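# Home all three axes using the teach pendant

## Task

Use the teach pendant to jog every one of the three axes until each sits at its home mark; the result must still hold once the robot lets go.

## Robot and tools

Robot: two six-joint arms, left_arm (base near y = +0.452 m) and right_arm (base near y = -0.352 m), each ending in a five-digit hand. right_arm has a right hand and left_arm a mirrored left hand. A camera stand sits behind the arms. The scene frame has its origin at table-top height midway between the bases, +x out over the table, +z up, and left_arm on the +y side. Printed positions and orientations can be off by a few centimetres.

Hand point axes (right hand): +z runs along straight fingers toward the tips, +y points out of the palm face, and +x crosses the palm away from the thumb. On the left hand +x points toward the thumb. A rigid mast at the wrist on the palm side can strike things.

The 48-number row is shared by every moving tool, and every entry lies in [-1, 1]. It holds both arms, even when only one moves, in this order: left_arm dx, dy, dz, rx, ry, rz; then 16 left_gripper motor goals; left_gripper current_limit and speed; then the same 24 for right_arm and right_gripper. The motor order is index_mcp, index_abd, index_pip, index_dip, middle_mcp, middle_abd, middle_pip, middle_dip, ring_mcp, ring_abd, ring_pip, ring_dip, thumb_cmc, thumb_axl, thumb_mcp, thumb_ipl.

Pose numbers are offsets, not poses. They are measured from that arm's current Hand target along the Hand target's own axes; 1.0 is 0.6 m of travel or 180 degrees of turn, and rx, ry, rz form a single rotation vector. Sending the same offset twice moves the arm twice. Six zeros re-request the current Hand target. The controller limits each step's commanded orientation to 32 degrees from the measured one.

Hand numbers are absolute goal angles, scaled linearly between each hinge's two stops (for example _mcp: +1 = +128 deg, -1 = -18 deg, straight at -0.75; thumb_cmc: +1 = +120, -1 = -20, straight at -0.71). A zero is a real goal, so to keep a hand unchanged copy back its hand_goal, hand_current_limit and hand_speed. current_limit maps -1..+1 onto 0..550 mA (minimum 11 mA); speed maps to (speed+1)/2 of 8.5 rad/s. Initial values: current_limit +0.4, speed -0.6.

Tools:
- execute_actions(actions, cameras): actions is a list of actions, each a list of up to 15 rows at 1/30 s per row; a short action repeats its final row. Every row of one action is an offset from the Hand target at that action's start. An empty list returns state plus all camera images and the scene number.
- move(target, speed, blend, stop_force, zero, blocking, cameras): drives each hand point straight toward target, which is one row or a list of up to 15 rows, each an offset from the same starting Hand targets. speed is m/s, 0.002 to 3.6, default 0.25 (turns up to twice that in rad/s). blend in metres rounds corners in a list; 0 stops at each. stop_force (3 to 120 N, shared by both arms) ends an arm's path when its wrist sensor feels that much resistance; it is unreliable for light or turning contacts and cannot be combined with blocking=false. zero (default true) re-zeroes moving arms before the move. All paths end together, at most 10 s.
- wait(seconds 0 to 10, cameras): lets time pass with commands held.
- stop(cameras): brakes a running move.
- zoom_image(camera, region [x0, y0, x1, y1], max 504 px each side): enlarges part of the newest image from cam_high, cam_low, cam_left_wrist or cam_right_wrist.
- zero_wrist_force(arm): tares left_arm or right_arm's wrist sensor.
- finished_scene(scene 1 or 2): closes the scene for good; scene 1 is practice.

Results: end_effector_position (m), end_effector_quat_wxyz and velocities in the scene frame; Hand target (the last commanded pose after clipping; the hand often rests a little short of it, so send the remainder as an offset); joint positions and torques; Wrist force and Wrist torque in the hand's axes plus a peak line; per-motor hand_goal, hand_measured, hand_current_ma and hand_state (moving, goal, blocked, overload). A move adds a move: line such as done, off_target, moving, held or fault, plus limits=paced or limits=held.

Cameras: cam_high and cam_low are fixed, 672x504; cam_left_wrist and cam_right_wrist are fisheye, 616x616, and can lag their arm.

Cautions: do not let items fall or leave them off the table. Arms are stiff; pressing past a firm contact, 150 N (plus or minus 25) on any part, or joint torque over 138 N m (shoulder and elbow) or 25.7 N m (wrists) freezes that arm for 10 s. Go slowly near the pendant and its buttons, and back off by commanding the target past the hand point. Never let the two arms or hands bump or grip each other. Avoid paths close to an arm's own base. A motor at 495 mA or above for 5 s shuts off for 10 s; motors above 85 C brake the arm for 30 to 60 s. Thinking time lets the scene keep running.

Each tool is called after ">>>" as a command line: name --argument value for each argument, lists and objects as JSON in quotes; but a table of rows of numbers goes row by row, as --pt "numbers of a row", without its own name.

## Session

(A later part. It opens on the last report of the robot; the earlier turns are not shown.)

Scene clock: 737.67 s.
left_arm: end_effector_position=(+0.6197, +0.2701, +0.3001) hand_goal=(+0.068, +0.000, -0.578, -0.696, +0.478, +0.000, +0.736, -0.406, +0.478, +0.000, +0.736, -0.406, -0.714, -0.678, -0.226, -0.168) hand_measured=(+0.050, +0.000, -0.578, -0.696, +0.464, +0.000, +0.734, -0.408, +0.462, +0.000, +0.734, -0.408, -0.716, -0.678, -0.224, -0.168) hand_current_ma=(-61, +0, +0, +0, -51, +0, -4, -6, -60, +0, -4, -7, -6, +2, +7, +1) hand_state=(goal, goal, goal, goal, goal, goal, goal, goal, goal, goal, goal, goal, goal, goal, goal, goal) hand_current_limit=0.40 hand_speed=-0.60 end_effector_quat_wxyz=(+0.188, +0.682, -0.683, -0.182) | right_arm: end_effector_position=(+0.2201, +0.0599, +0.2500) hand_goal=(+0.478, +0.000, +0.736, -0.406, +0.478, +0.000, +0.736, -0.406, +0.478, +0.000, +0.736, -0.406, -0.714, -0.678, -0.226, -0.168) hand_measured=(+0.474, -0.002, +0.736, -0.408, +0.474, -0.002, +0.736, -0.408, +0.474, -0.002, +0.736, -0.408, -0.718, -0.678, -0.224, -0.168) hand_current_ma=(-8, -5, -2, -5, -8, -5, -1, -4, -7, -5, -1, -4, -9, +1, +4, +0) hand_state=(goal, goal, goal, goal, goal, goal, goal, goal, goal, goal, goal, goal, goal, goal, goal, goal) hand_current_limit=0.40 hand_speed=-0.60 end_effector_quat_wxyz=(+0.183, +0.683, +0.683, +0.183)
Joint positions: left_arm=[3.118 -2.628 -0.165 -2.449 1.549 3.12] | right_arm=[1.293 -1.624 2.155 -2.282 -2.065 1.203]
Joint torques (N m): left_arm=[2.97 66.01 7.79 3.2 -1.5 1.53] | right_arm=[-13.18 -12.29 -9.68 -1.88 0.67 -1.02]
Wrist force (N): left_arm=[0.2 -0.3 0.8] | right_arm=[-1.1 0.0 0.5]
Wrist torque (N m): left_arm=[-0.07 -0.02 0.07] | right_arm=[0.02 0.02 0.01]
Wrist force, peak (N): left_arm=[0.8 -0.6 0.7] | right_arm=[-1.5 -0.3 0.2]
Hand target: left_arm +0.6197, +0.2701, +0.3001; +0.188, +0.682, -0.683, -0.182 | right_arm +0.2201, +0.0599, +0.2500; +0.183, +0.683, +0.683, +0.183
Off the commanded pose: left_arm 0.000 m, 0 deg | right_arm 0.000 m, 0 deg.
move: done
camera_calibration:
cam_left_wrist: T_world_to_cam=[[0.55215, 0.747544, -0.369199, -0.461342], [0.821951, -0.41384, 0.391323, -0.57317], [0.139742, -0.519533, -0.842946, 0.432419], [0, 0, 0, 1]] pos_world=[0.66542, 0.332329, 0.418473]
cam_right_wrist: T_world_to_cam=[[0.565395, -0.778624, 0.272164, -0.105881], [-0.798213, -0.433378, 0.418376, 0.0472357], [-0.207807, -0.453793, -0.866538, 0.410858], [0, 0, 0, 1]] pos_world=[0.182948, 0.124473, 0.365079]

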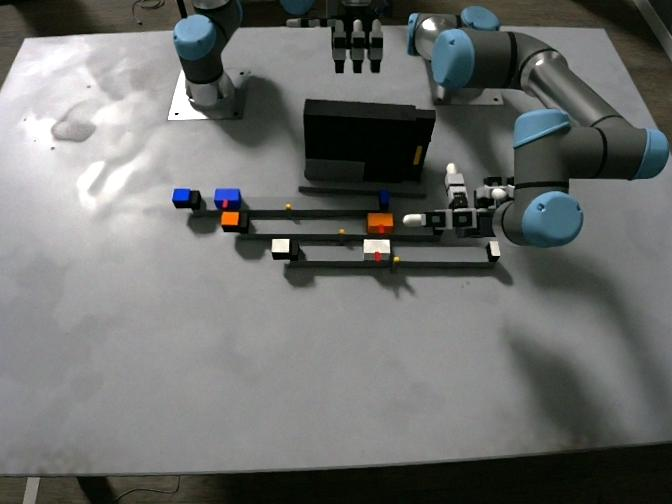

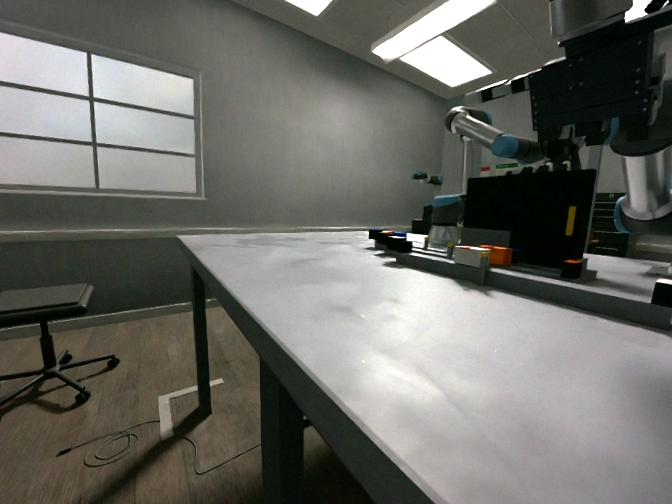

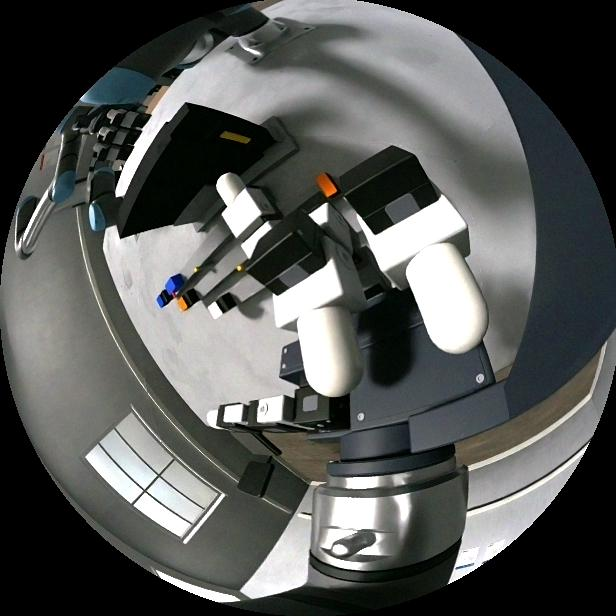

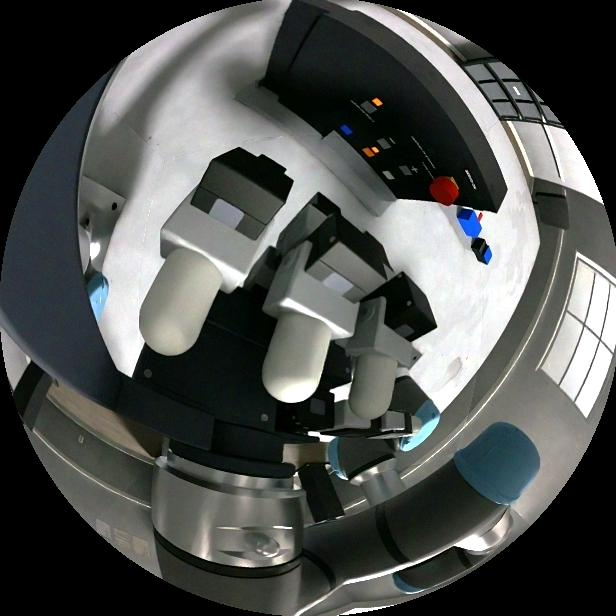

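>>> move --pt "0.0335 0.0305 0.2295 0 0 0 0.068 0 -0.577 -0.696 0.479 0 0.737 -0.406 0.479 0 0.737 -0.406 -0.714 -0.678 -0.226 -0.168 0.4 -0.6 0 0 0 0 0 0 0.479 0 0.737 -0.406 0.479 0 0.737 -0.406 0.479 0 0.737 -0.406 -0.714 -0.678 -0.226 -0.168 0.4 -0.6" --speed 0.15 --cameras '["all"]'

>>> zoom_image --camera "cam_left_wrist" --region '[110, 90, 310, 290]'

>>> zoom_image --camera "cam_high" --region '[290, 90, 530, 270]'

>>> zoom_image --camera "cam_low" --region '[450, 120, 672, 300]'

Scene clock: 784.67 s.
left_arm: end_effector_position=(+0.5344, +0.2490, +0.1908) hand_goal=(+0.068, +0.000, -0.578, -0.696, +0.478, +0.000, +0.736, -0.406, +0.478, +0.000, +0.736, -0.406, -0.714, -0.678, -0.226, -0.168) hand_measured=(+0.050, +0.000, -0.578, -0.696, +0.466, +0.000, +0.734, -0.408, +0.464, +0.000, +0.734, -0.408, -0.716, -0.678, -0.224, -0.168) hand_current_ma=(-61, +0, +0, +0, -42, +0, -4, -6, -50, +0, -4, -7, -6, +2, +7, +1) hand_state=(goal, goal, goal, goal, goal, goal, goal, goal, goal, goal, goal, goal, goal, goal, goal, goal) hand_current_limit=0.40 hand_speed=-0.60 end_effector_quat_wxyz=(+0.188, +0.682, -0.683, -0.182) | right_arm: end_effector_position=(+0.2201, +0.0599, +0.2500) hand_goal=(+0.478, +0.000, +0.736, -0.406, +0.478, +0.000, +0.736, -0.406, +0.478, +0.000, +0.736, -0.406, -0.714, -0.678, -0.226, -0.168) hand_measured=(+0.474, -0.002, +0.736, -0.408, +0.474, -0.002, +0.736, -0.408, +0.474, -0.002, +0.736, -0.408, -0.718, -0.678, -0.224, -0.168) hand_current_ma=(-8, -5, -2, -5, -8, -5, -1, -4, -7, -5, -1, -4, -9, +1, +4, +0) hand_state=(goal, goal, goal, goal, goal, goal, goal, goal, goal, goal, goal, goal, goal, goal, goal, goal) hand_current_limit=0.40 hand_speed=-0.60 end_effector_quat_wxyz=(+0.183, +0.683, +0.683, +0.183)
Joint positions: left_arm=[3.086 -2.28 -1.091 -1.87 1.532 3.093] | right_arm=[1.293 -1.624 2.155 -2.282 -2.065 1.203]
Joint torques (N m): left_arm=[6.81 49.9 11.57 2.99 1.18 1.77] | right_arm=[-13.12 -12.31 -10.85 -0.93 0.47 -1.38]
Wrist force (N): left_arm=[0.5 -0.2 0.7] | right_arm=[-1.1 -0.2 0.2]
Wrist torque (N m): left_arm=[-0.03 -0.05 0.05] | right_arm=[0.02 0.03 -0.01]
Wrist force, peak (N): left_arm=[0.4 0.1 2.0] | right_arm=[-1.4 -0.3 0.3]
Hand target: left_arm +0.5344, +0.2490, +0.1907; +0.188, +0.682, -0.683, -0.182 | right_arm +0.2201, +0.0599, +0.2500; +0.183, +0.683, +0.683, +0.183
Off the commanded pose: left_arm 0.000 m, 0 deg | right_arm 0.000 m, 0 deg.
move: done
camera_calibration:
cam_left_wrist: T_world_to_cam=[[0.552315, 0.747378, -0.369289, -0.438951], [0.82184, -0.413904, 0.391488, -0.468904], [0.13974, -0.519721, -0.842831, 0.341236], [0, 0, 0, 1]] pos_world=[0.58012, 0.311329, 0.309074]
cam_right_wrist: T_world_to_cam=[[0.565395, -0.778624, 0.272164, -0.105881], [-0.798213, -0.433378, 0.418376, 0.0472357], [-0.207807, -0.453793, -0.866538, 0.410858], [0, 0, 0, 1]] pos_world=[0.182948, 0.124473, 0.365079]

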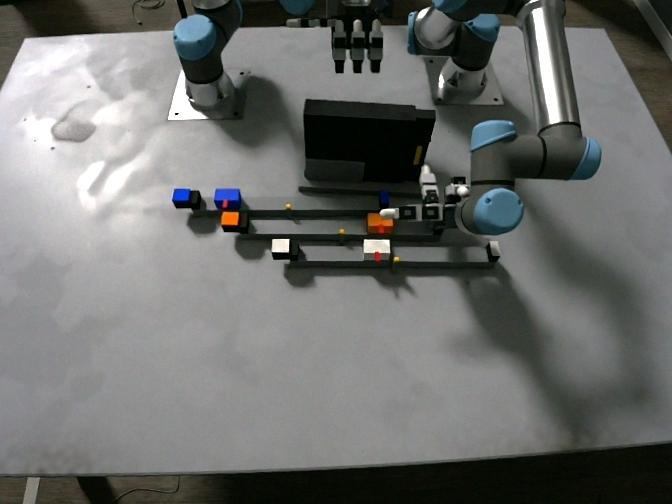

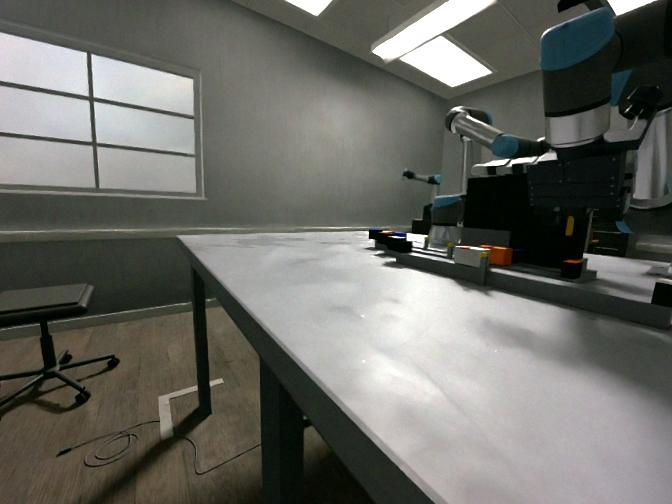

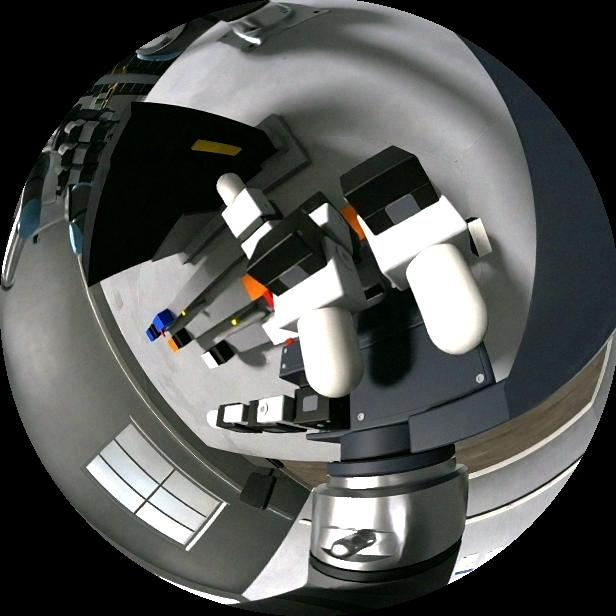

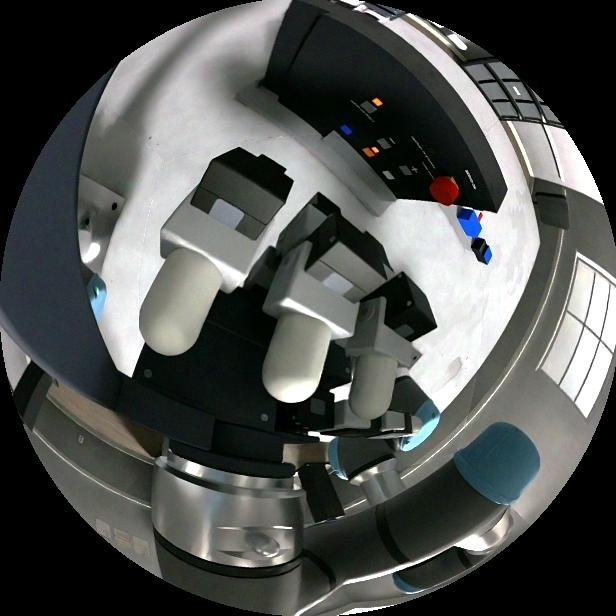

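Scaled by 2.520 from the camera's 616x616 image, which has a finer 880x880 frame.

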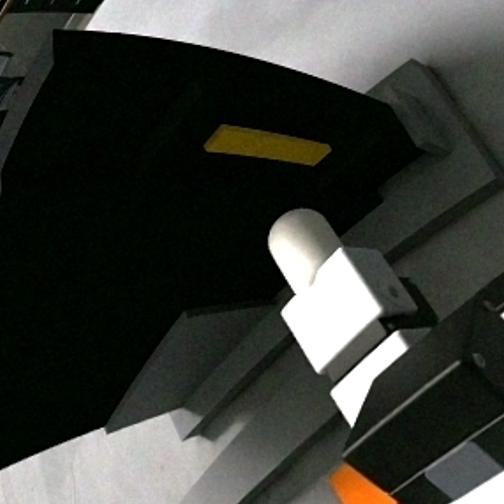

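Scaled by 2.100.

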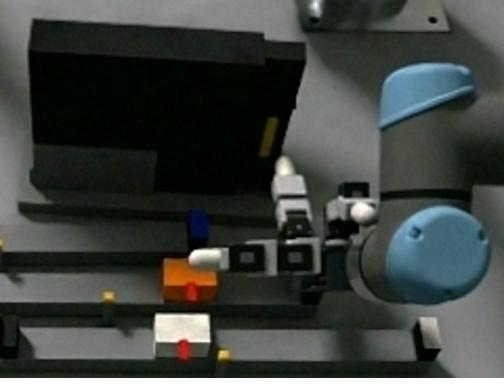

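Scaled by 2.270.

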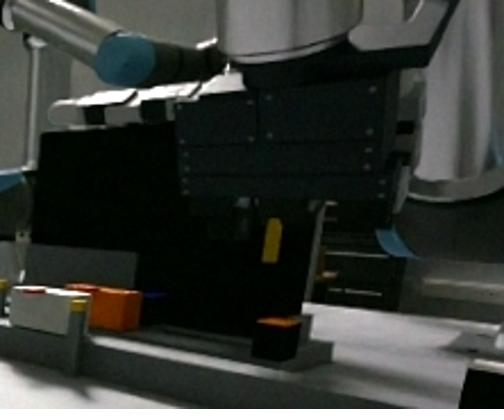

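>>> move --pt "0.01 0.0112 0.0619 0 0 0 0.068 0 -0.577 -0.696 0.479 0 0.737 -0.406 0.479 0 0.737 -0.406 -0.714 -0.678 -0.226 -0.168 0.4 -0.6 0 0 0 0 0 0 0.068 0 -0.577 -0.696 0.479 0 0.737 -0.406 0.479 0 0.737 -0.406 -0.714 -0.678 -0.226 -0.168 0.4 -0.6" --speed 0.1 --cameras '["cam_left_wrist", "cam_right_wrist"]'

>>> zoom_image --camera "cam_left_wrist" --region '[110, 90, 310, 290]'

>>> zoom_image --camera "cam_right_wrist" --region '[300, 60, 500, 260]'

Scene clock: 822.03 s.
left_arm: end_effector_position=(+0.5099, +0.2428, +0.1621) hand_goal=(+0.068, +0.000, -0.578, -0.696, +0.478, +0.000, +0.736, -0.406, +0.478, +0.000, +0.736, -0.406, -0.714, -0.678, -0.226, -0.168) hand_measured=(+0.050, +0.000, -0.578, -0.696, +0.466, +0.000, +0.734, -0.408, +0.464, +0.000, +0.734, -0.408, -0.716, -0.678, -0.224, -0.168) hand_current_ma=(-61, +0, +0, +0, -42, +0, -4, -6, -50, +0, -4, -7, -6, +2, +7, +1) hand_state=(goal, goal, goal, goal, goal, goal, goal, goal, goal, goal, goal, goal, goal, goal, goal, goal) hand_current_limit=0.40 hand_speed=-0.60 end_effector_quat_wxyz=(+0.188, +0.682, -0.683, -0.182) | right_arm: end_effector_position=(+0.2201, +0.0599, +0.2500) hand_goal=(+0.068, +0.000, -0.578, -0.696, +0.478, +0.000, +0.736, -0.406, +0.478, +0.000, +0.736, -0.406, -0.714, -0.678, -0.226, -0.168) hand_measured=(+0.062, -0.002, -0.578, -0.694, +0.474, -0.002, +0.736, -0.408, +0.474, -0.002, +0.736, -0.408, -0.718, -0.678, -0.224, -0.168) hand_current_ma=(-17, -5, +0, +5, -8, -5, -1, -4, -7, -5, -1, -4, -9, +1, +4, +0) hand_state=(goal, goal, goal, goal, goal, goal, goal, goal, goal, goal, goal, goal, goal, goal, goal, goal) hand_current_limit=0.40 hand_speed=-0.60 end_effector_quat_wxyz=(+0.183, +0.683, +0.683, +0.183)
Joint positions: left_arm=[3.075 -2.244 -1.229 -1.768 1.527 3.084] | right_arm=[1.293 -1.624 2.155 -2.282 -2.065 1.203]
Joint torques (N m): left_arm=[5.87 42.45 9.07 3.12 1.02 1.54] | right_arm=[-13.15 -13.75 -10.92 -0.92 0.41 -1.01]
Wrist force (N): left_arm=[0.6 -0.5 0.7] | right_arm=[-1.0 0.0 0.1]
Wrist torque (N m): left_arm=[-0.05 -0.07 0.09] | right_arm=[0.06 0.02 0.01]
Wrist force, peak (N): left_arm=[0.8 -0.6 1.3] | right_arm=[-1.3 -0.2 0.7]
Hand target: left_arm +0.5099, +0.2428, +0.1621; +0.188, +0.682, -0.683, -0.182 | right_arm +0.2201, +0.0599, +0.2500; +0.183, +0.683, +0.683, +0.183
Off the commanded pose: left_arm 0.000 m, 0 deg | right_arm 0.000 m, 0 deg.
move: done
camera_calibration:
cam_left_wrist: T_world_to_cam=[[0.552337, 0.747392, -0.369227, -0.431363], [0.821809, -0.413888, 0.39157, -0.440028], [0.139838, -0.519713, -0.842819, 0.317202], [0, 0, 0, 1]] pos_world=[0.55552, 0.305129, 0.280375]
cam_right_wrist: T_world_to_cam=[[0.565395, -0.778624, 0.272164, -0.105881], [-0.798213, -0.433378, 0.418376, 0.0472357], [-0.207807, -0.453793, -0.866538, 0.410858], [0, 0, 0, 1]] pos_world=[0.182948, 0.124473, 0.365079]
Images, in order (width x height): cam_left_wrist 616x616, cam_right_wrist 616x616.

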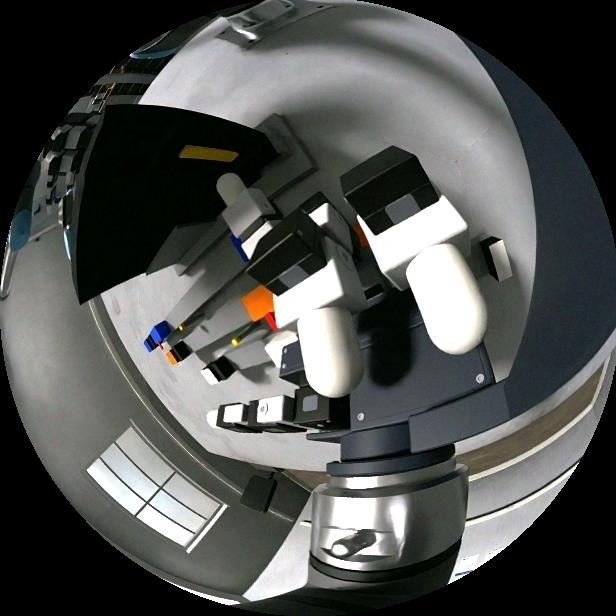

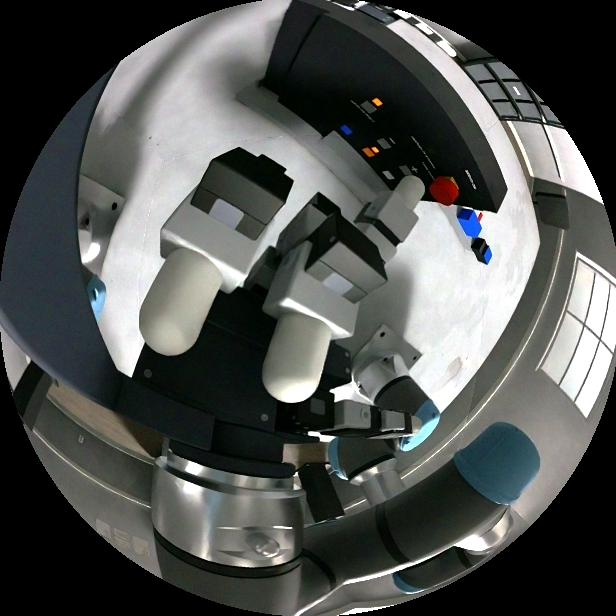

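Scaled by 2.520 from the camera's 616x616 image, which has a finer 880x880 frame.

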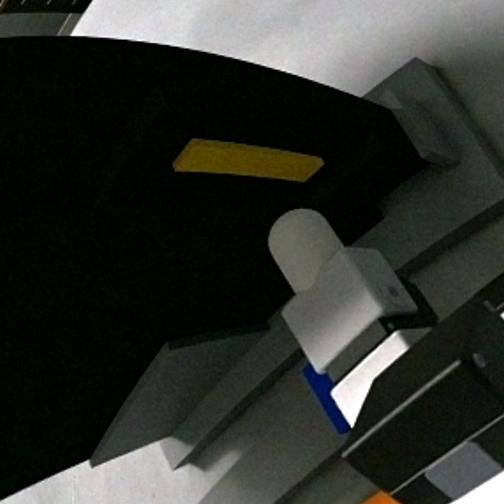

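Scaled by 2.520 from the camera's 616x616 image, which has a finer 880x880 frame.

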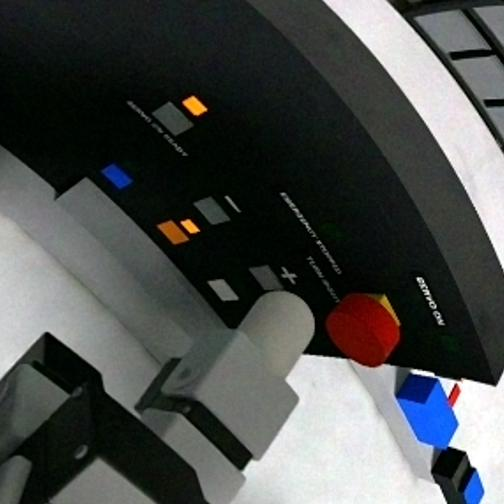

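>>> move --pt "0 0.0722 0.0417 0 0 0 0.068 0 -0.577 -0.696 0.479 0 0.737 -0.406 0.479 0 0.737 -0.406 -0.714 -0.678 -0.226 -0.168 0.4 -0.6 0 0 0 0 0 0 0.068 0 -0.577 -0.696 0.479 0 0.737 -0.406 0.479 0 0.737 -0.406 -0.714 -0.678 -0.226 -0.168 0.4 -0.6" --speed 0.012 --stop_force 3 --cameras '["all"]'

>>> zoom_image --camera "cam_left_wrist" --region '[110, 90, 310, 290]'

>>> zoom_image --camera "cam_right_wrist" --region '[300, 60, 500, 260]'

Scene clock: 843.37 s.
left_arm: end_effector_position=(+0.4786, +0.2428, +0.1622) hand_goal=(+0.068, +0.000, -0.578, -0.696, +0.478, +0.000, +0.736, -0.406, +0.478, +0.000, +0.736, -0.406, -0.714, -0.678, -0.226, -0.168) hand_measured=(+0.050, +0.002, -0.578, -0.696, +0.466, +0.000, +0.734, -0.408, +0.464, +0.000, +0.734, -0.408, -0.716, -0.678, -0.224, -0.168) hand_current_ma=(-61, +3, +0, +0, -42, +0, -4, -6, -50, +0, -4, -7, -7, +2, +7, +1) hand_state=(goal, goal, goal, goal, goal, goal, goal, goal, goal, goal, goal, goal, goal, goal, goal, goal) hand_current_limit=0.40 hand_speed=-0.60 end_effector_quat_wxyz=(+0.188, +0.682, -0.683, -0.182) | right_arm: end_effector_position=(+0.2201, +0.0599, +0.2500) hand_goal=(+0.068, +0.000, -0.578, -0.696, +0.478, +0.000, +0.736, -0.406, +0.478, +0.000, +0.736, -0.406, -0.714, -0.678, -0.226, -0.168) hand_measured=(+0.062, -0.002, -0.578, -0.694, +0.474, -0.002, +0.736, -0.408, +0.474, -0.002, +0.736, -0.408, -0.718, -0.678, -0.224, -0.168) hand_current_ma=(-17, -5, +0, +5, -8, -5, -1, -4, -7, -5, -1, -4, -9, +1, +4, +0) hand_state=(goal, goal, goal, goal, goal, goal, goal, goal, goal, goal, goal, goal, goal, goal, goal, goal) hand_current_limit=0.40 hand_speed=-0.60 end_effector_quat_wxyz=(+0.183, +0.683, +0.683, +0.183)
Joint positions: left_arm=[3.072 -2.173 -1.348 -1.719 1.525 3.081] | right_arm=[1.293 -1.624 2.155 -2.282 -2.065 1.203]
Joint torques (N m): left_arm=[4.35 39.73 17.89 -2.21 0.24 0.43] | right_arm=[-12.9 -14.09 -11.94 -0.82 -1.54 -1.09]
Wrist force (N): left_arm=[0.3 -2.8 -1.0] | right_arm=[-1.0 -0.2 0.4]
Wrist torque (N m): left_arm=[0.03 -0.03 0.03] | right_arm=[0.03 0.02 0.00]
Wrist force, peak (N): left_arm=[0.4 -3.1 -1.0] | right_arm=[-1.5 -0.2 0.5]
Hand target: left_arm +0.4786, +0.2428, +0.1622; +0.188, +0.682, -0.683, -0.182 (not the last commanded pose) | right_arm +0.2201, +0.0599, +0.2500; +0.183, +0.683, +0.683, +0.183
Off the commanded pose: left_arm 0.019 m, 0 deg | right_arm 0.000 m, 0 deg.
move: contact (left_arm)
camera_calibration:
cam_left_wrist: T_world_to_cam=[[0.55241, 0.747364, -0.369175, -0.414026], [0.821741, -0.413894, 0.391707, -0.414508], [0.139948, -0.519749, -0.842779, 0.321623], [0, 0, 0, 1]] pos_world=[0.52432, 0.305029, 0.280575]
cam_right_wrist: T_world_to_cam=[[0.565395, -0.778624, 0.272164, -0.105881], [-0.798213, -0.433378, 0.418376, 0.0472357], [-0.207807, -0.453793, -0.866538, 0.410858], [0, 0, 0, 1]] pos_world=[0.182948, 0.124473, 0.365079]

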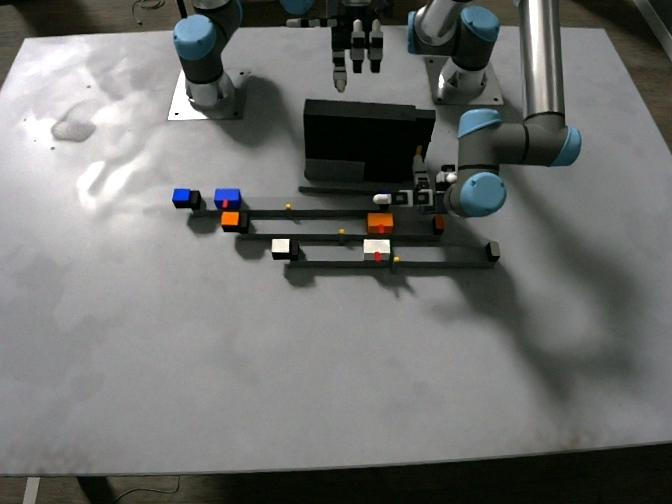

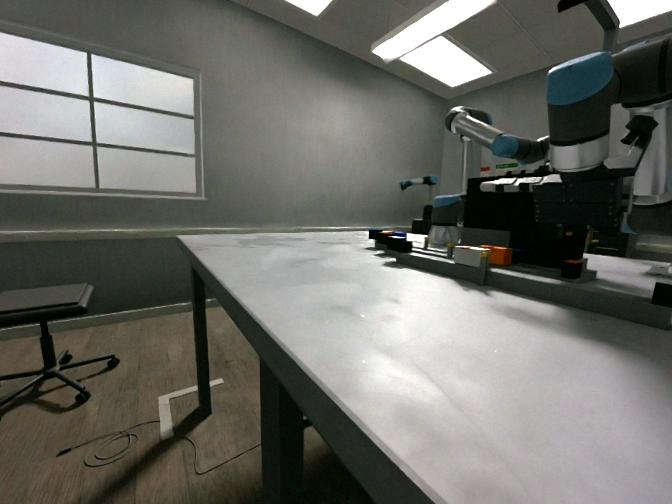

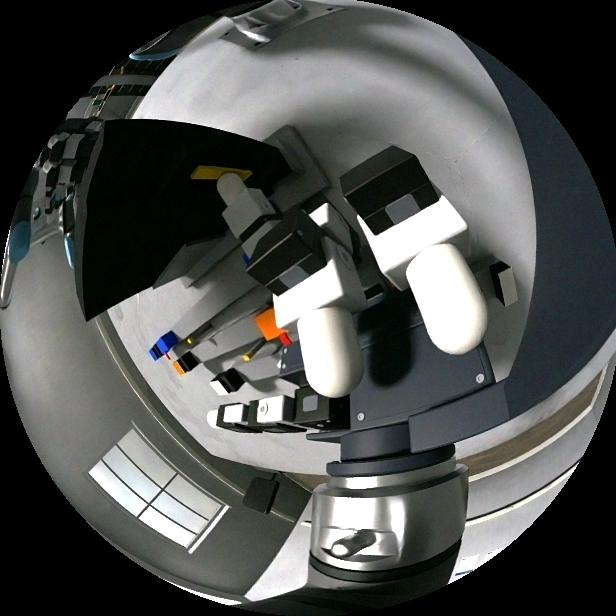

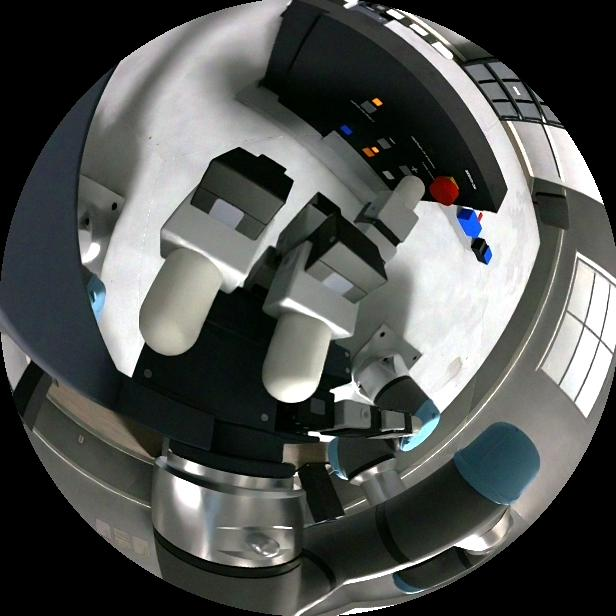

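Scaled by 2.520 from the camera's 616x616 image, which has a finer 880x880 frame.

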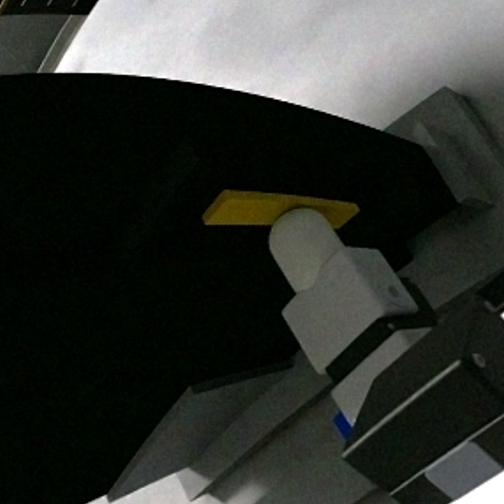

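Scaled by 2.520 from the camera's 616x616 image, which has a finer 880x880 frame.

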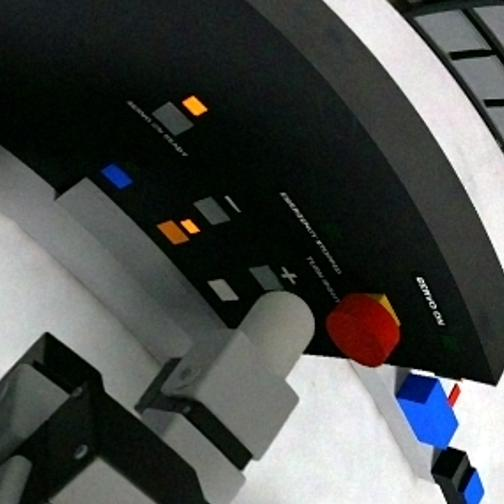

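>>> move --pt "0 0.00433 0.0025 0 0 0 0.068 0 -0.577 -0.696 0.479 0 0.737 -0.406 0.479 0 0.737 -0.406 -0.714 -0.678 -0.226 -0.168 0.4 -0.6 0 0 0 0 0 0 0.068 0 -0.577 -0.696 0.479 0 0.737 -0.406 0.479 0 0.737 -0.406 -0.714 -0.678 -0.226 -0.168 0.4 -0.6" --speed 0.005 --stop_force 8 --cameras '["cam_left_wrist", "cam_right_wrist"]'

>>> zoom_image --camera "cam_left_wrist" --region '[160, 130, 280, 250]'

>>> zoom_image --camera "cam_right_wrist" --region '[300, 60, 500, 260]'

Scene clock: 858.90 s.
left_arm: end_effector_position=(+0.4756, +0.2428, +0.1622) hand_goal=(+0.068, +0.000, -0.578, -0.696, +0.478, +0.000, +0.736, -0.406, +0.478, +0.000, +0.736, -0.406, -0.714, -0.678, -0.226, -0.168) hand_measured=(+0.056, +0.004, -0.578, -0.696, +0.466, +0.000, +0.734, -0.408, +0.464, +0.000, +0.734, -0.408, -0.716, -0.678, -0.224, -0.168) hand_current_ma=(-43, +8, -1, +0, -42, +0, -4, -6, -50, +0, -4, -7, -7, +2, +7, +1) hand_state=(goal, goal, goal, goal, goal, goal, goal, goal, goal, goal, goal, goal, goal, goal, goal, goal) hand_current_limit=0.40 hand_speed=-0.60 end_effector_quat_wxyz=(+0.188, +0.682, -0.683, -0.182) | right_arm: end_effector_position=(+0.2201, +0.0599, +0.2500) hand_goal=(+0.068, +0.000, -0.578, -0.696, +0.478, +0.000, +0.736, -0.406, +0.478, +0.000, +0.736, -0.406, -0.714, -0.678, -0.226, -0.168) hand_measured=(+0.062, -0.002, -0.578, -0.694, +0.474, -0.002, +0.736, -0.408, +0.474, -0.002, +0.736, -0.408, -0.718, -0.678, -0.224, -0.168) hand_current_ma=(-17, -5, +0, +5, -8, -5, -1, -4, -7, -5, -1, -4, -9, +1, +4, +0) hand_state=(goal, goal, goal, goal, goal, goal, goal, goal, goal, goal, goal, goal, goal, goal, goal, goal) hand_current_limit=0.40 hand_speed=-0.60 end_effector_quat_wxyz=(+0.183, +0.683, +0.683, +0.183)
Joint positions: left_arm=[3.072 -2.167 -1.358 -1.715 1.525 3.08] | right_arm=[1.293 -1.624 2.155 -2.282 -2.065 1.203]
Joint torques (N m): left_arm=[-8.58 38.68 25.8 -1.98 -1.36 -1.3] | right_arm=[-12.62 -15.4 -13.91 -0.98 -2.54 -1.24]
Wrist force (N): left_arm=[0.2 -3.5 -1.5] | right_arm=[-1.0 0.0 -0.1]
Wrist torque (N m): left_arm=[0.04 -0.02 0.03] | right_arm=[0.10 0.03 0.01]
Wrist force, peak (N): left_arm=[0.2 -4.2 -1.8] | right_arm=[-1.3 -0.2 0.7]
Hand target: left_arm +0.4756, +0.2428, +0.1622; +0.188, +0.682, -0.683, -0.182 | right_arm +0.2201, +0.0599, +0.2500; +0.183, +0.683, +0.683, +0.183
Off the commanded pose: left_arm 0.000 m, 0 deg | right_arm 0.000 m, 0 deg.
move: done
camera_calibration:
cam_left_wrist: T_world_to_cam=[[0.55241, 0.747364, -0.369175, -0.412443], [0.821741, -0.413894, 0.391707, -0.412002], [0.139948, -0.519749, -0.842779, 0.322095], [0, 0, 0, 1]] pos_world=[0.52132, 0.305129, 0.280575]
cam_right_wrist: T_world_to_cam=[[0.565395, -0.778624, 0.272164, -0.105881], [-0.798213, -0.433378, 0.418376, 0.0472357], [-0.207807, -0.453793, -0.866538, 0.410858], [0, 0, 0, 1]] pos_world=[0.182948, 0.124473, 0.365079]
Images, in order (width x height): cam_left_wrist 616x616, cam_right_wrist 616x616.

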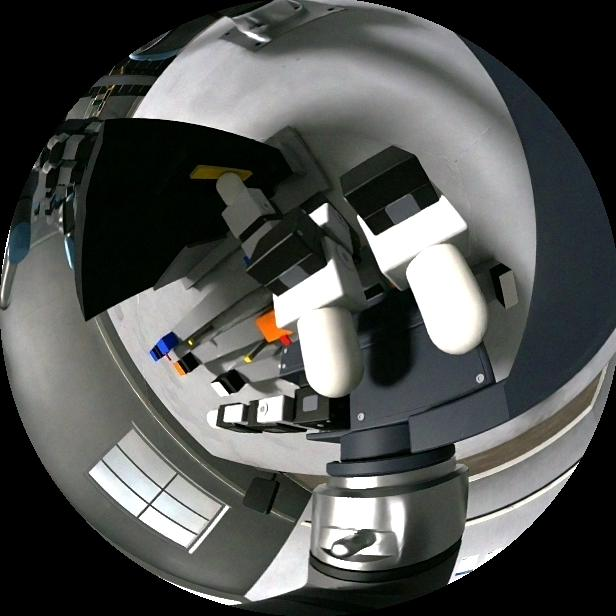

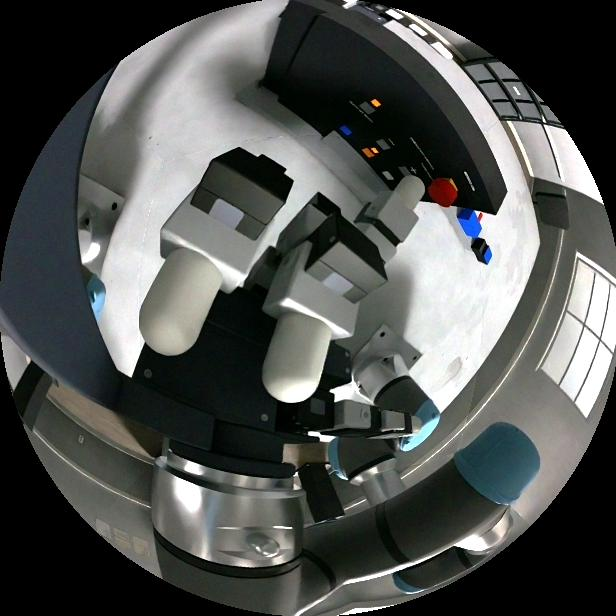

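Scaled by 4.200 from the camera's 616x616 image, which has a finer 880x880 frame.

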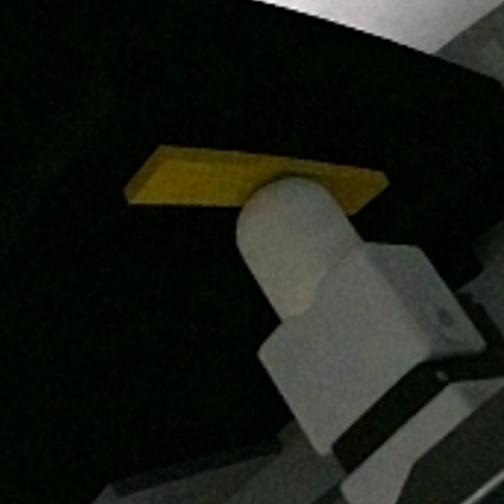

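Scaled by 2.520 from the camera's 616x616 image, which has a finer 880x880 frame.

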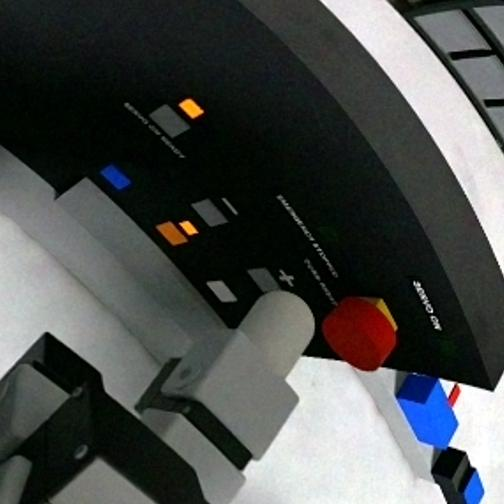

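>>> move --pt "0 0.00433 0.0025 0 0 0 0.068 0 -0.577 -0.696 0.479 0 0.737 -0.406 0.479 0 0.737 -0.406 -0.714 -0.678 -0.226 -0.168 0.4 -0.6 0 0 0 0 0 0 0.068 0 -0.577 -0.696 0.479 0 0.737 -0.406 0.479 0 0.737 -0.406 -0.714 -0.678 -0.226 -0.168 0.4 -0.6" --speed 0.005 --stop_force 8 --cameras '["cam_left_wrist", "cam_right_wrist"]'

>>> zoom_image --camera "cam_left_wrist" --region '[160, 130, 280, 250]'

>>> zoom_image --camera "cam_right_wrist" --region '[300, 60, 500, 260]'

Scene clock: 881.47 s.
left_arm: end_effector_position=(+0.4726, +0.2428, +0.1623) hand_goal=(+0.068, +0.000, -0.578, -0.696, +0.478, +0.000, +0.736, -0.406, +0.478, +0.000, +0.736, -0.406, -0.714, -0.678, -0.226, -0.168) hand_measured=(+0.056, +0.010, -0.580, -0.696, +0.466, +0.000, +0.734, -0.408, +0.464, +0.000, +0.734, -0.408, -0.716, -0.678, -0.224, -0.168) hand_current_ma=(-42, +25, -6, +0, -42, +0, -4, -6, -50, +0, -4, -7, -7, +2, +7, +1) hand_state=(goal, goal, goal, goal, goal, goal, goal, goal, goal, goal, goal, goal, goal, goal, goal, goal) hand_current_limit=0.40 hand_speed=-0.60 end_effector_quat_wxyz=(+0.188, +0.682, -0.683, -0.182) | right_arm: end_effector_position=(+0.2201, +0.0599, +0.2500) hand_goal=(+0.068, +0.000, -0.578, -0.696, +0.478, +0.000, +0.736, -0.406, +0.478, +0.000, +0.736, -0.406, -0.714, -0.678, -0.226, -0.168) hand_measured=(+0.062, -0.002, -0.578, -0.694, +0.474, -0.002, +0.736, -0.408, +0.474, -0.002, +0.736, -0.408, -0.718, -0.678, -0.224, -0.168) hand_current_ma=(-17, -5, +0, +5, -8, -5, -1, -4, -7, -5, -1, -4, -9, +1, +4, +0) hand_state=(goal, goal, goal, goal, goal, goal, goal, goal, goal, goal, goal, goal, goal, goal, goal, goal) hand_current_limit=0.40 hand_speed=-0.60 end_effector_quat_wxyz=(+0.183, +0.683, +0.683, +0.183)
Joint positions: left_arm=[3.071 -2.16 -1.369 -1.71 1.525 3.08] | right_arm=[1.293 -1.624 2.155 -2.282 -2.065 1.203]
Joint torques (N m): left_arm=[-10.97 38.44 22.17 -4.04 -1.09 -0.75] | right_arm=[-12.86 -16.34 -13.04 -0.86 -2.46 -1.31]
Wrist force (N): left_arm=[0.2 -10.4 -4.7] | right_arm=[-1.1 -0.1 0.4]
Wrist torque (N m): left_arm=[0.09 0.05 -0.07] | right_arm=[0.03 0.03 0.00]
Wrist force, peak (N): left_arm=[0.3 -11.0 -5.2] | right_arm=[-1.4 -0.2 0.3]
Hand target: left_arm +0.4726, +0.2428, +0.1623; +0.188, +0.682, -0.683, -0.182 | right_arm +0.2201, +0.0599, +0.2500; +0.183, +0.683, +0.683, +0.183
Off the commanded pose: left_arm 0.000 m, 0 deg | right_arm 0.000 m, 0 deg.
move: done
camera_calibration:
cam_left_wrist: T_world_to_cam=[[0.552402, 0.747393, -0.369128, -0.410804], [0.821729, -0.413851, 0.391776, -0.409563], [0.140046, -0.519741, -0.842767, 0.322459], [0, 0, 0, 1]] pos_world=[0.51832, 0.305129, 0.280575]
cam_right_wrist: T_world_to_cam=[[0.565395, -0.778624, 0.272164, -0.105881], [-0.798213, -0.433378, 0.418376, 0.0472357], [-0.207807, -0.453793, -0.866538, 0.410858], [0, 0, 0, 1]] pos_world=[0.182948, 0.124473, 0.365079]
Images, in order (width x height): cam_left_wrist 616x616, cam_right_wrist 616x616.

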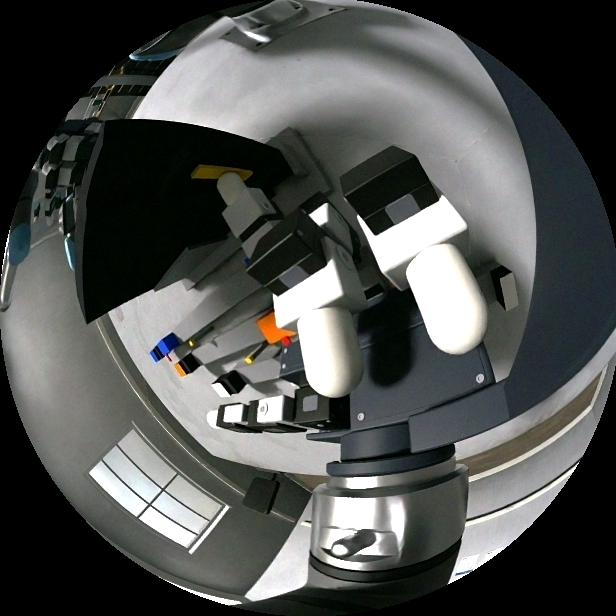

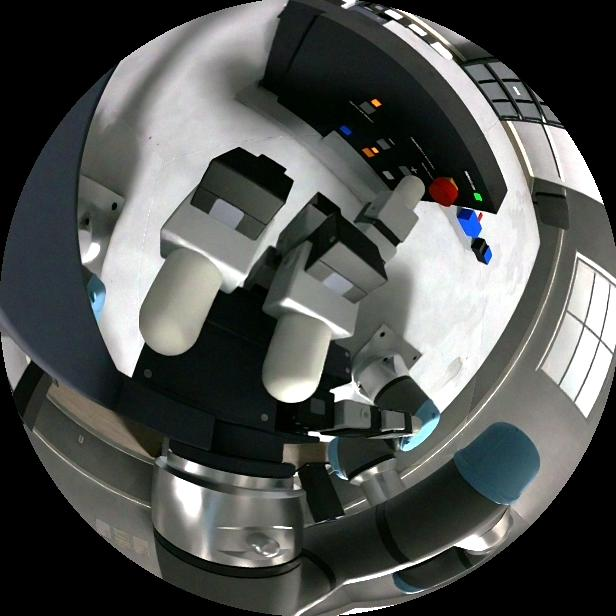

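Scaled by 4.200 from the camera's 616x616 image, which has a finer 880x880 frame.

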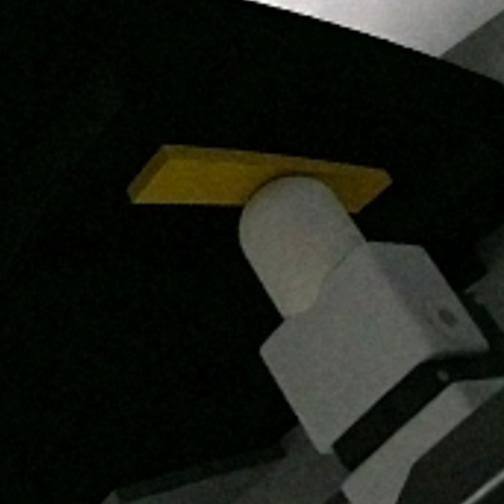

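Scaled by 2.520 from the camera's 616x616 image, which has a finer 880x880 frame.

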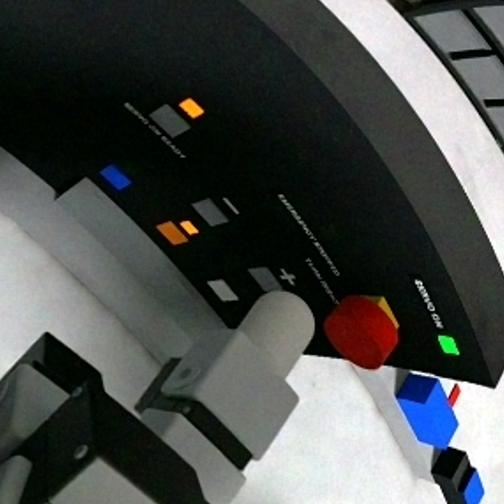

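>>> move --pt "0 0 0 0 0 0 0.068 0 -0.577 -0.696 0.479 0 0.737 -0.406 0.479 0 0.737 -0.406 -0.714 -0.678 -0.226 -0.168 0.4 -0.6 0.0227 -0.0163 0.159 0 0 0 0.068 0 -0.577 -0.696 0.479 0 0.737 -0.406 0.479 0 0.737 -0.406 -0.714 -0.678 -0.226 -0.168 0.4 -0.6" --speed 0.1 --cameras '["cam_high", "cam_right_wrist"]'

>>> zoom_image --camera "cam_right_wrist" --region '[330, 60, 530, 260]'

>>> zoom_image --camera "cam_high" --region '[160, 150, 510, 300]'

Scene clock: 913.77 s.
left_arm: end_effector_position=(+0.4726, +0.2428, +0.1623) hand_goal=(+0.068, +0.000, -0.578, -0.696, +0.478, +0.000, +0.736, -0.406, +0.478, +0.000, +0.736, -0.406, -0.714, -0.678, -0.226, -0.168) hand_measured=(+0.056, +0.010, -0.580, -0.696, +0.466, +0.000, +0.734, -0.408, +0.464, +0.000, +0.734, -0.408, -0.716, -0.678, -0.224, -0.168) hand_current_ma=(-42, +25, -6, +0, -42, +0, -4, -6, -50, +0, -4, -7, -7, +2, +7, +1) hand_state=(goal, goal, goal, goal, goal, goal, goal, goal, goal, goal, goal, goal, goal, goal, goal, goal) hand_current_limit=0.40 hand_speed=-0.60 end_effector_quat_wxyz=(+0.188, +0.682, -0.683, -0.182) | right_arm: end_effector_position=(+0.2594, +0.0734, +0.1624) hand_goal=(+0.068, +0.000, -0.578, -0.696, +0.478, +0.000, +0.736, -0.406, +0.478, +0.000, +0.736, -0.406, -0.714, -0.678, -0.226, -0.168) hand_measured=(+0.062, -0.002, -0.578, -0.694, +0.474, -0.002, +0.736, -0.408, +0.474, -0.002, +0.736, -0.408, -0.718, -0.678, -0.224, -0.168) hand_current_ma=(-18, -5, +0, +5, -9, -5, -1, -4, -8, -5, -1, -4, -9, +1, +4, +0) hand_state=(goal, goal, goal, goal, goal, goal, goal, goal, goal, goal, goal, goal, goal, goal, goal, goal) hand_current_limit=0.40 hand_speed=-0.60 end_effector_quat_wxyz=(+0.183, +0.683, +0.683, +0.183)
Joint positions: left_arm=[3.071 -2.16 -1.369 -1.711 1.525 3.08] | right_arm=[1.217 -1.419 2.235 -2.606 -2.05 1.119]
Joint torques (N m): left_arm=[-10.23 39.02 22.38 -4 0.7 1.41] | right_arm=[15.11 -16.23 -26.07 -3.81 -2.81 1.08]
Wrist force (N): left_arm=[0.2 -10.4 -4.6] | right_arm=[-1.2 -0.3 0.3]
Wrist torque (N m): left_arm=[0.10 0.04 -0.07] | right_arm=[-0.01 0.05 0.00]
Wrist force, peak (N): left_arm=[0.5 -10.9 -4.9] | right_arm=[-1.4 -0.3 1.3]
Hand target: left_arm +0.4726, +0.2428, +0.1623; +0.188, +0.682, -0.683, -0.182 | right_arm +0.2594, +0.0735, +0.1625; +0.183, +0.683, +0.683, +0.183
Off the commanded pose: left_arm 0.000 m, 0 deg | right_arm 0.000 m, 0 deg.
move: done
camera_calibration:
cam_right_wrist: T_world_to_cam=[[0.565324, -0.778646, 0.272249, -0.0937534], [-0.798237, -0.433225, 0.418491, 0.121057], [-0.207912, -0.453902, -0.866456, 0.349257], [0, 0, 0, 1]] pos_world=[0.222248, 0.137973, 0.277479]
Images, in order (width x height): cam_high 672x504, cam_right_wrist 616x616.

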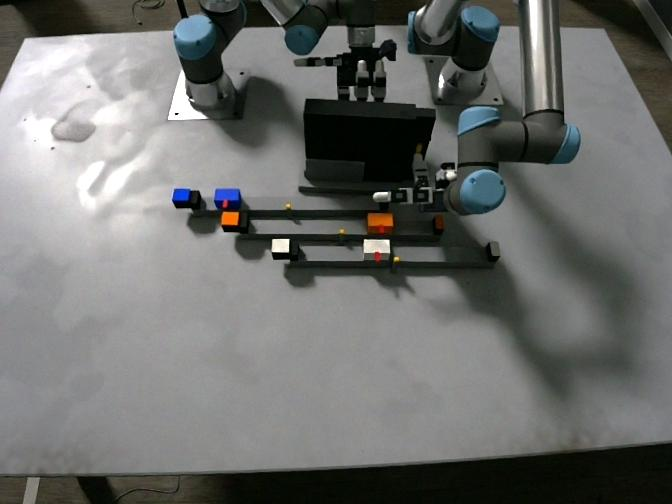

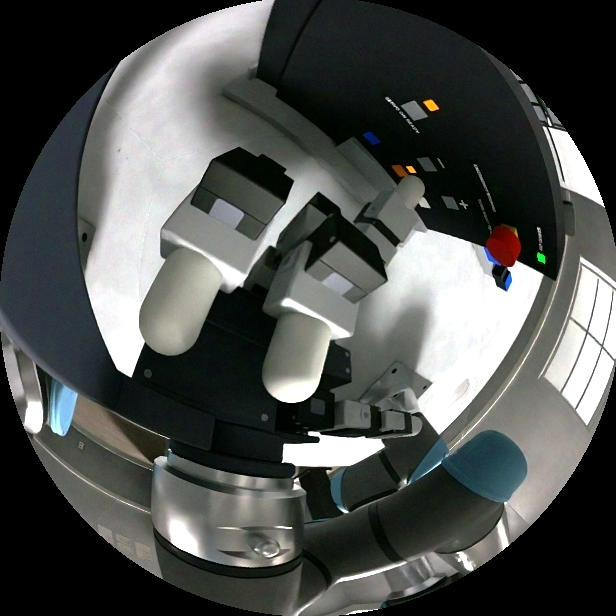

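Scaled by 2.520 from the camera's 616x616 image, which has a finer 880x880 frame.

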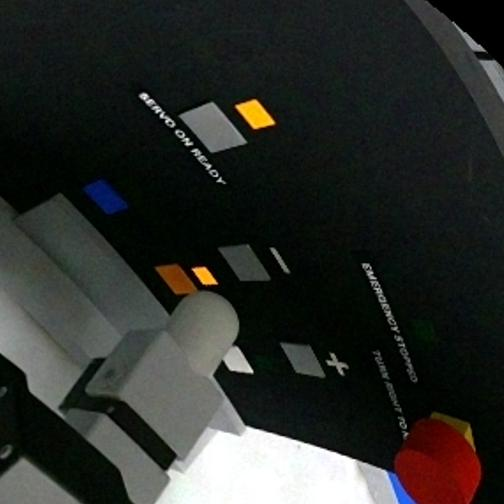

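Scaled by 1.440.

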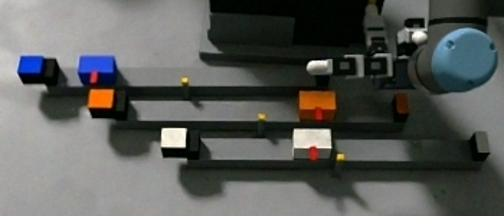

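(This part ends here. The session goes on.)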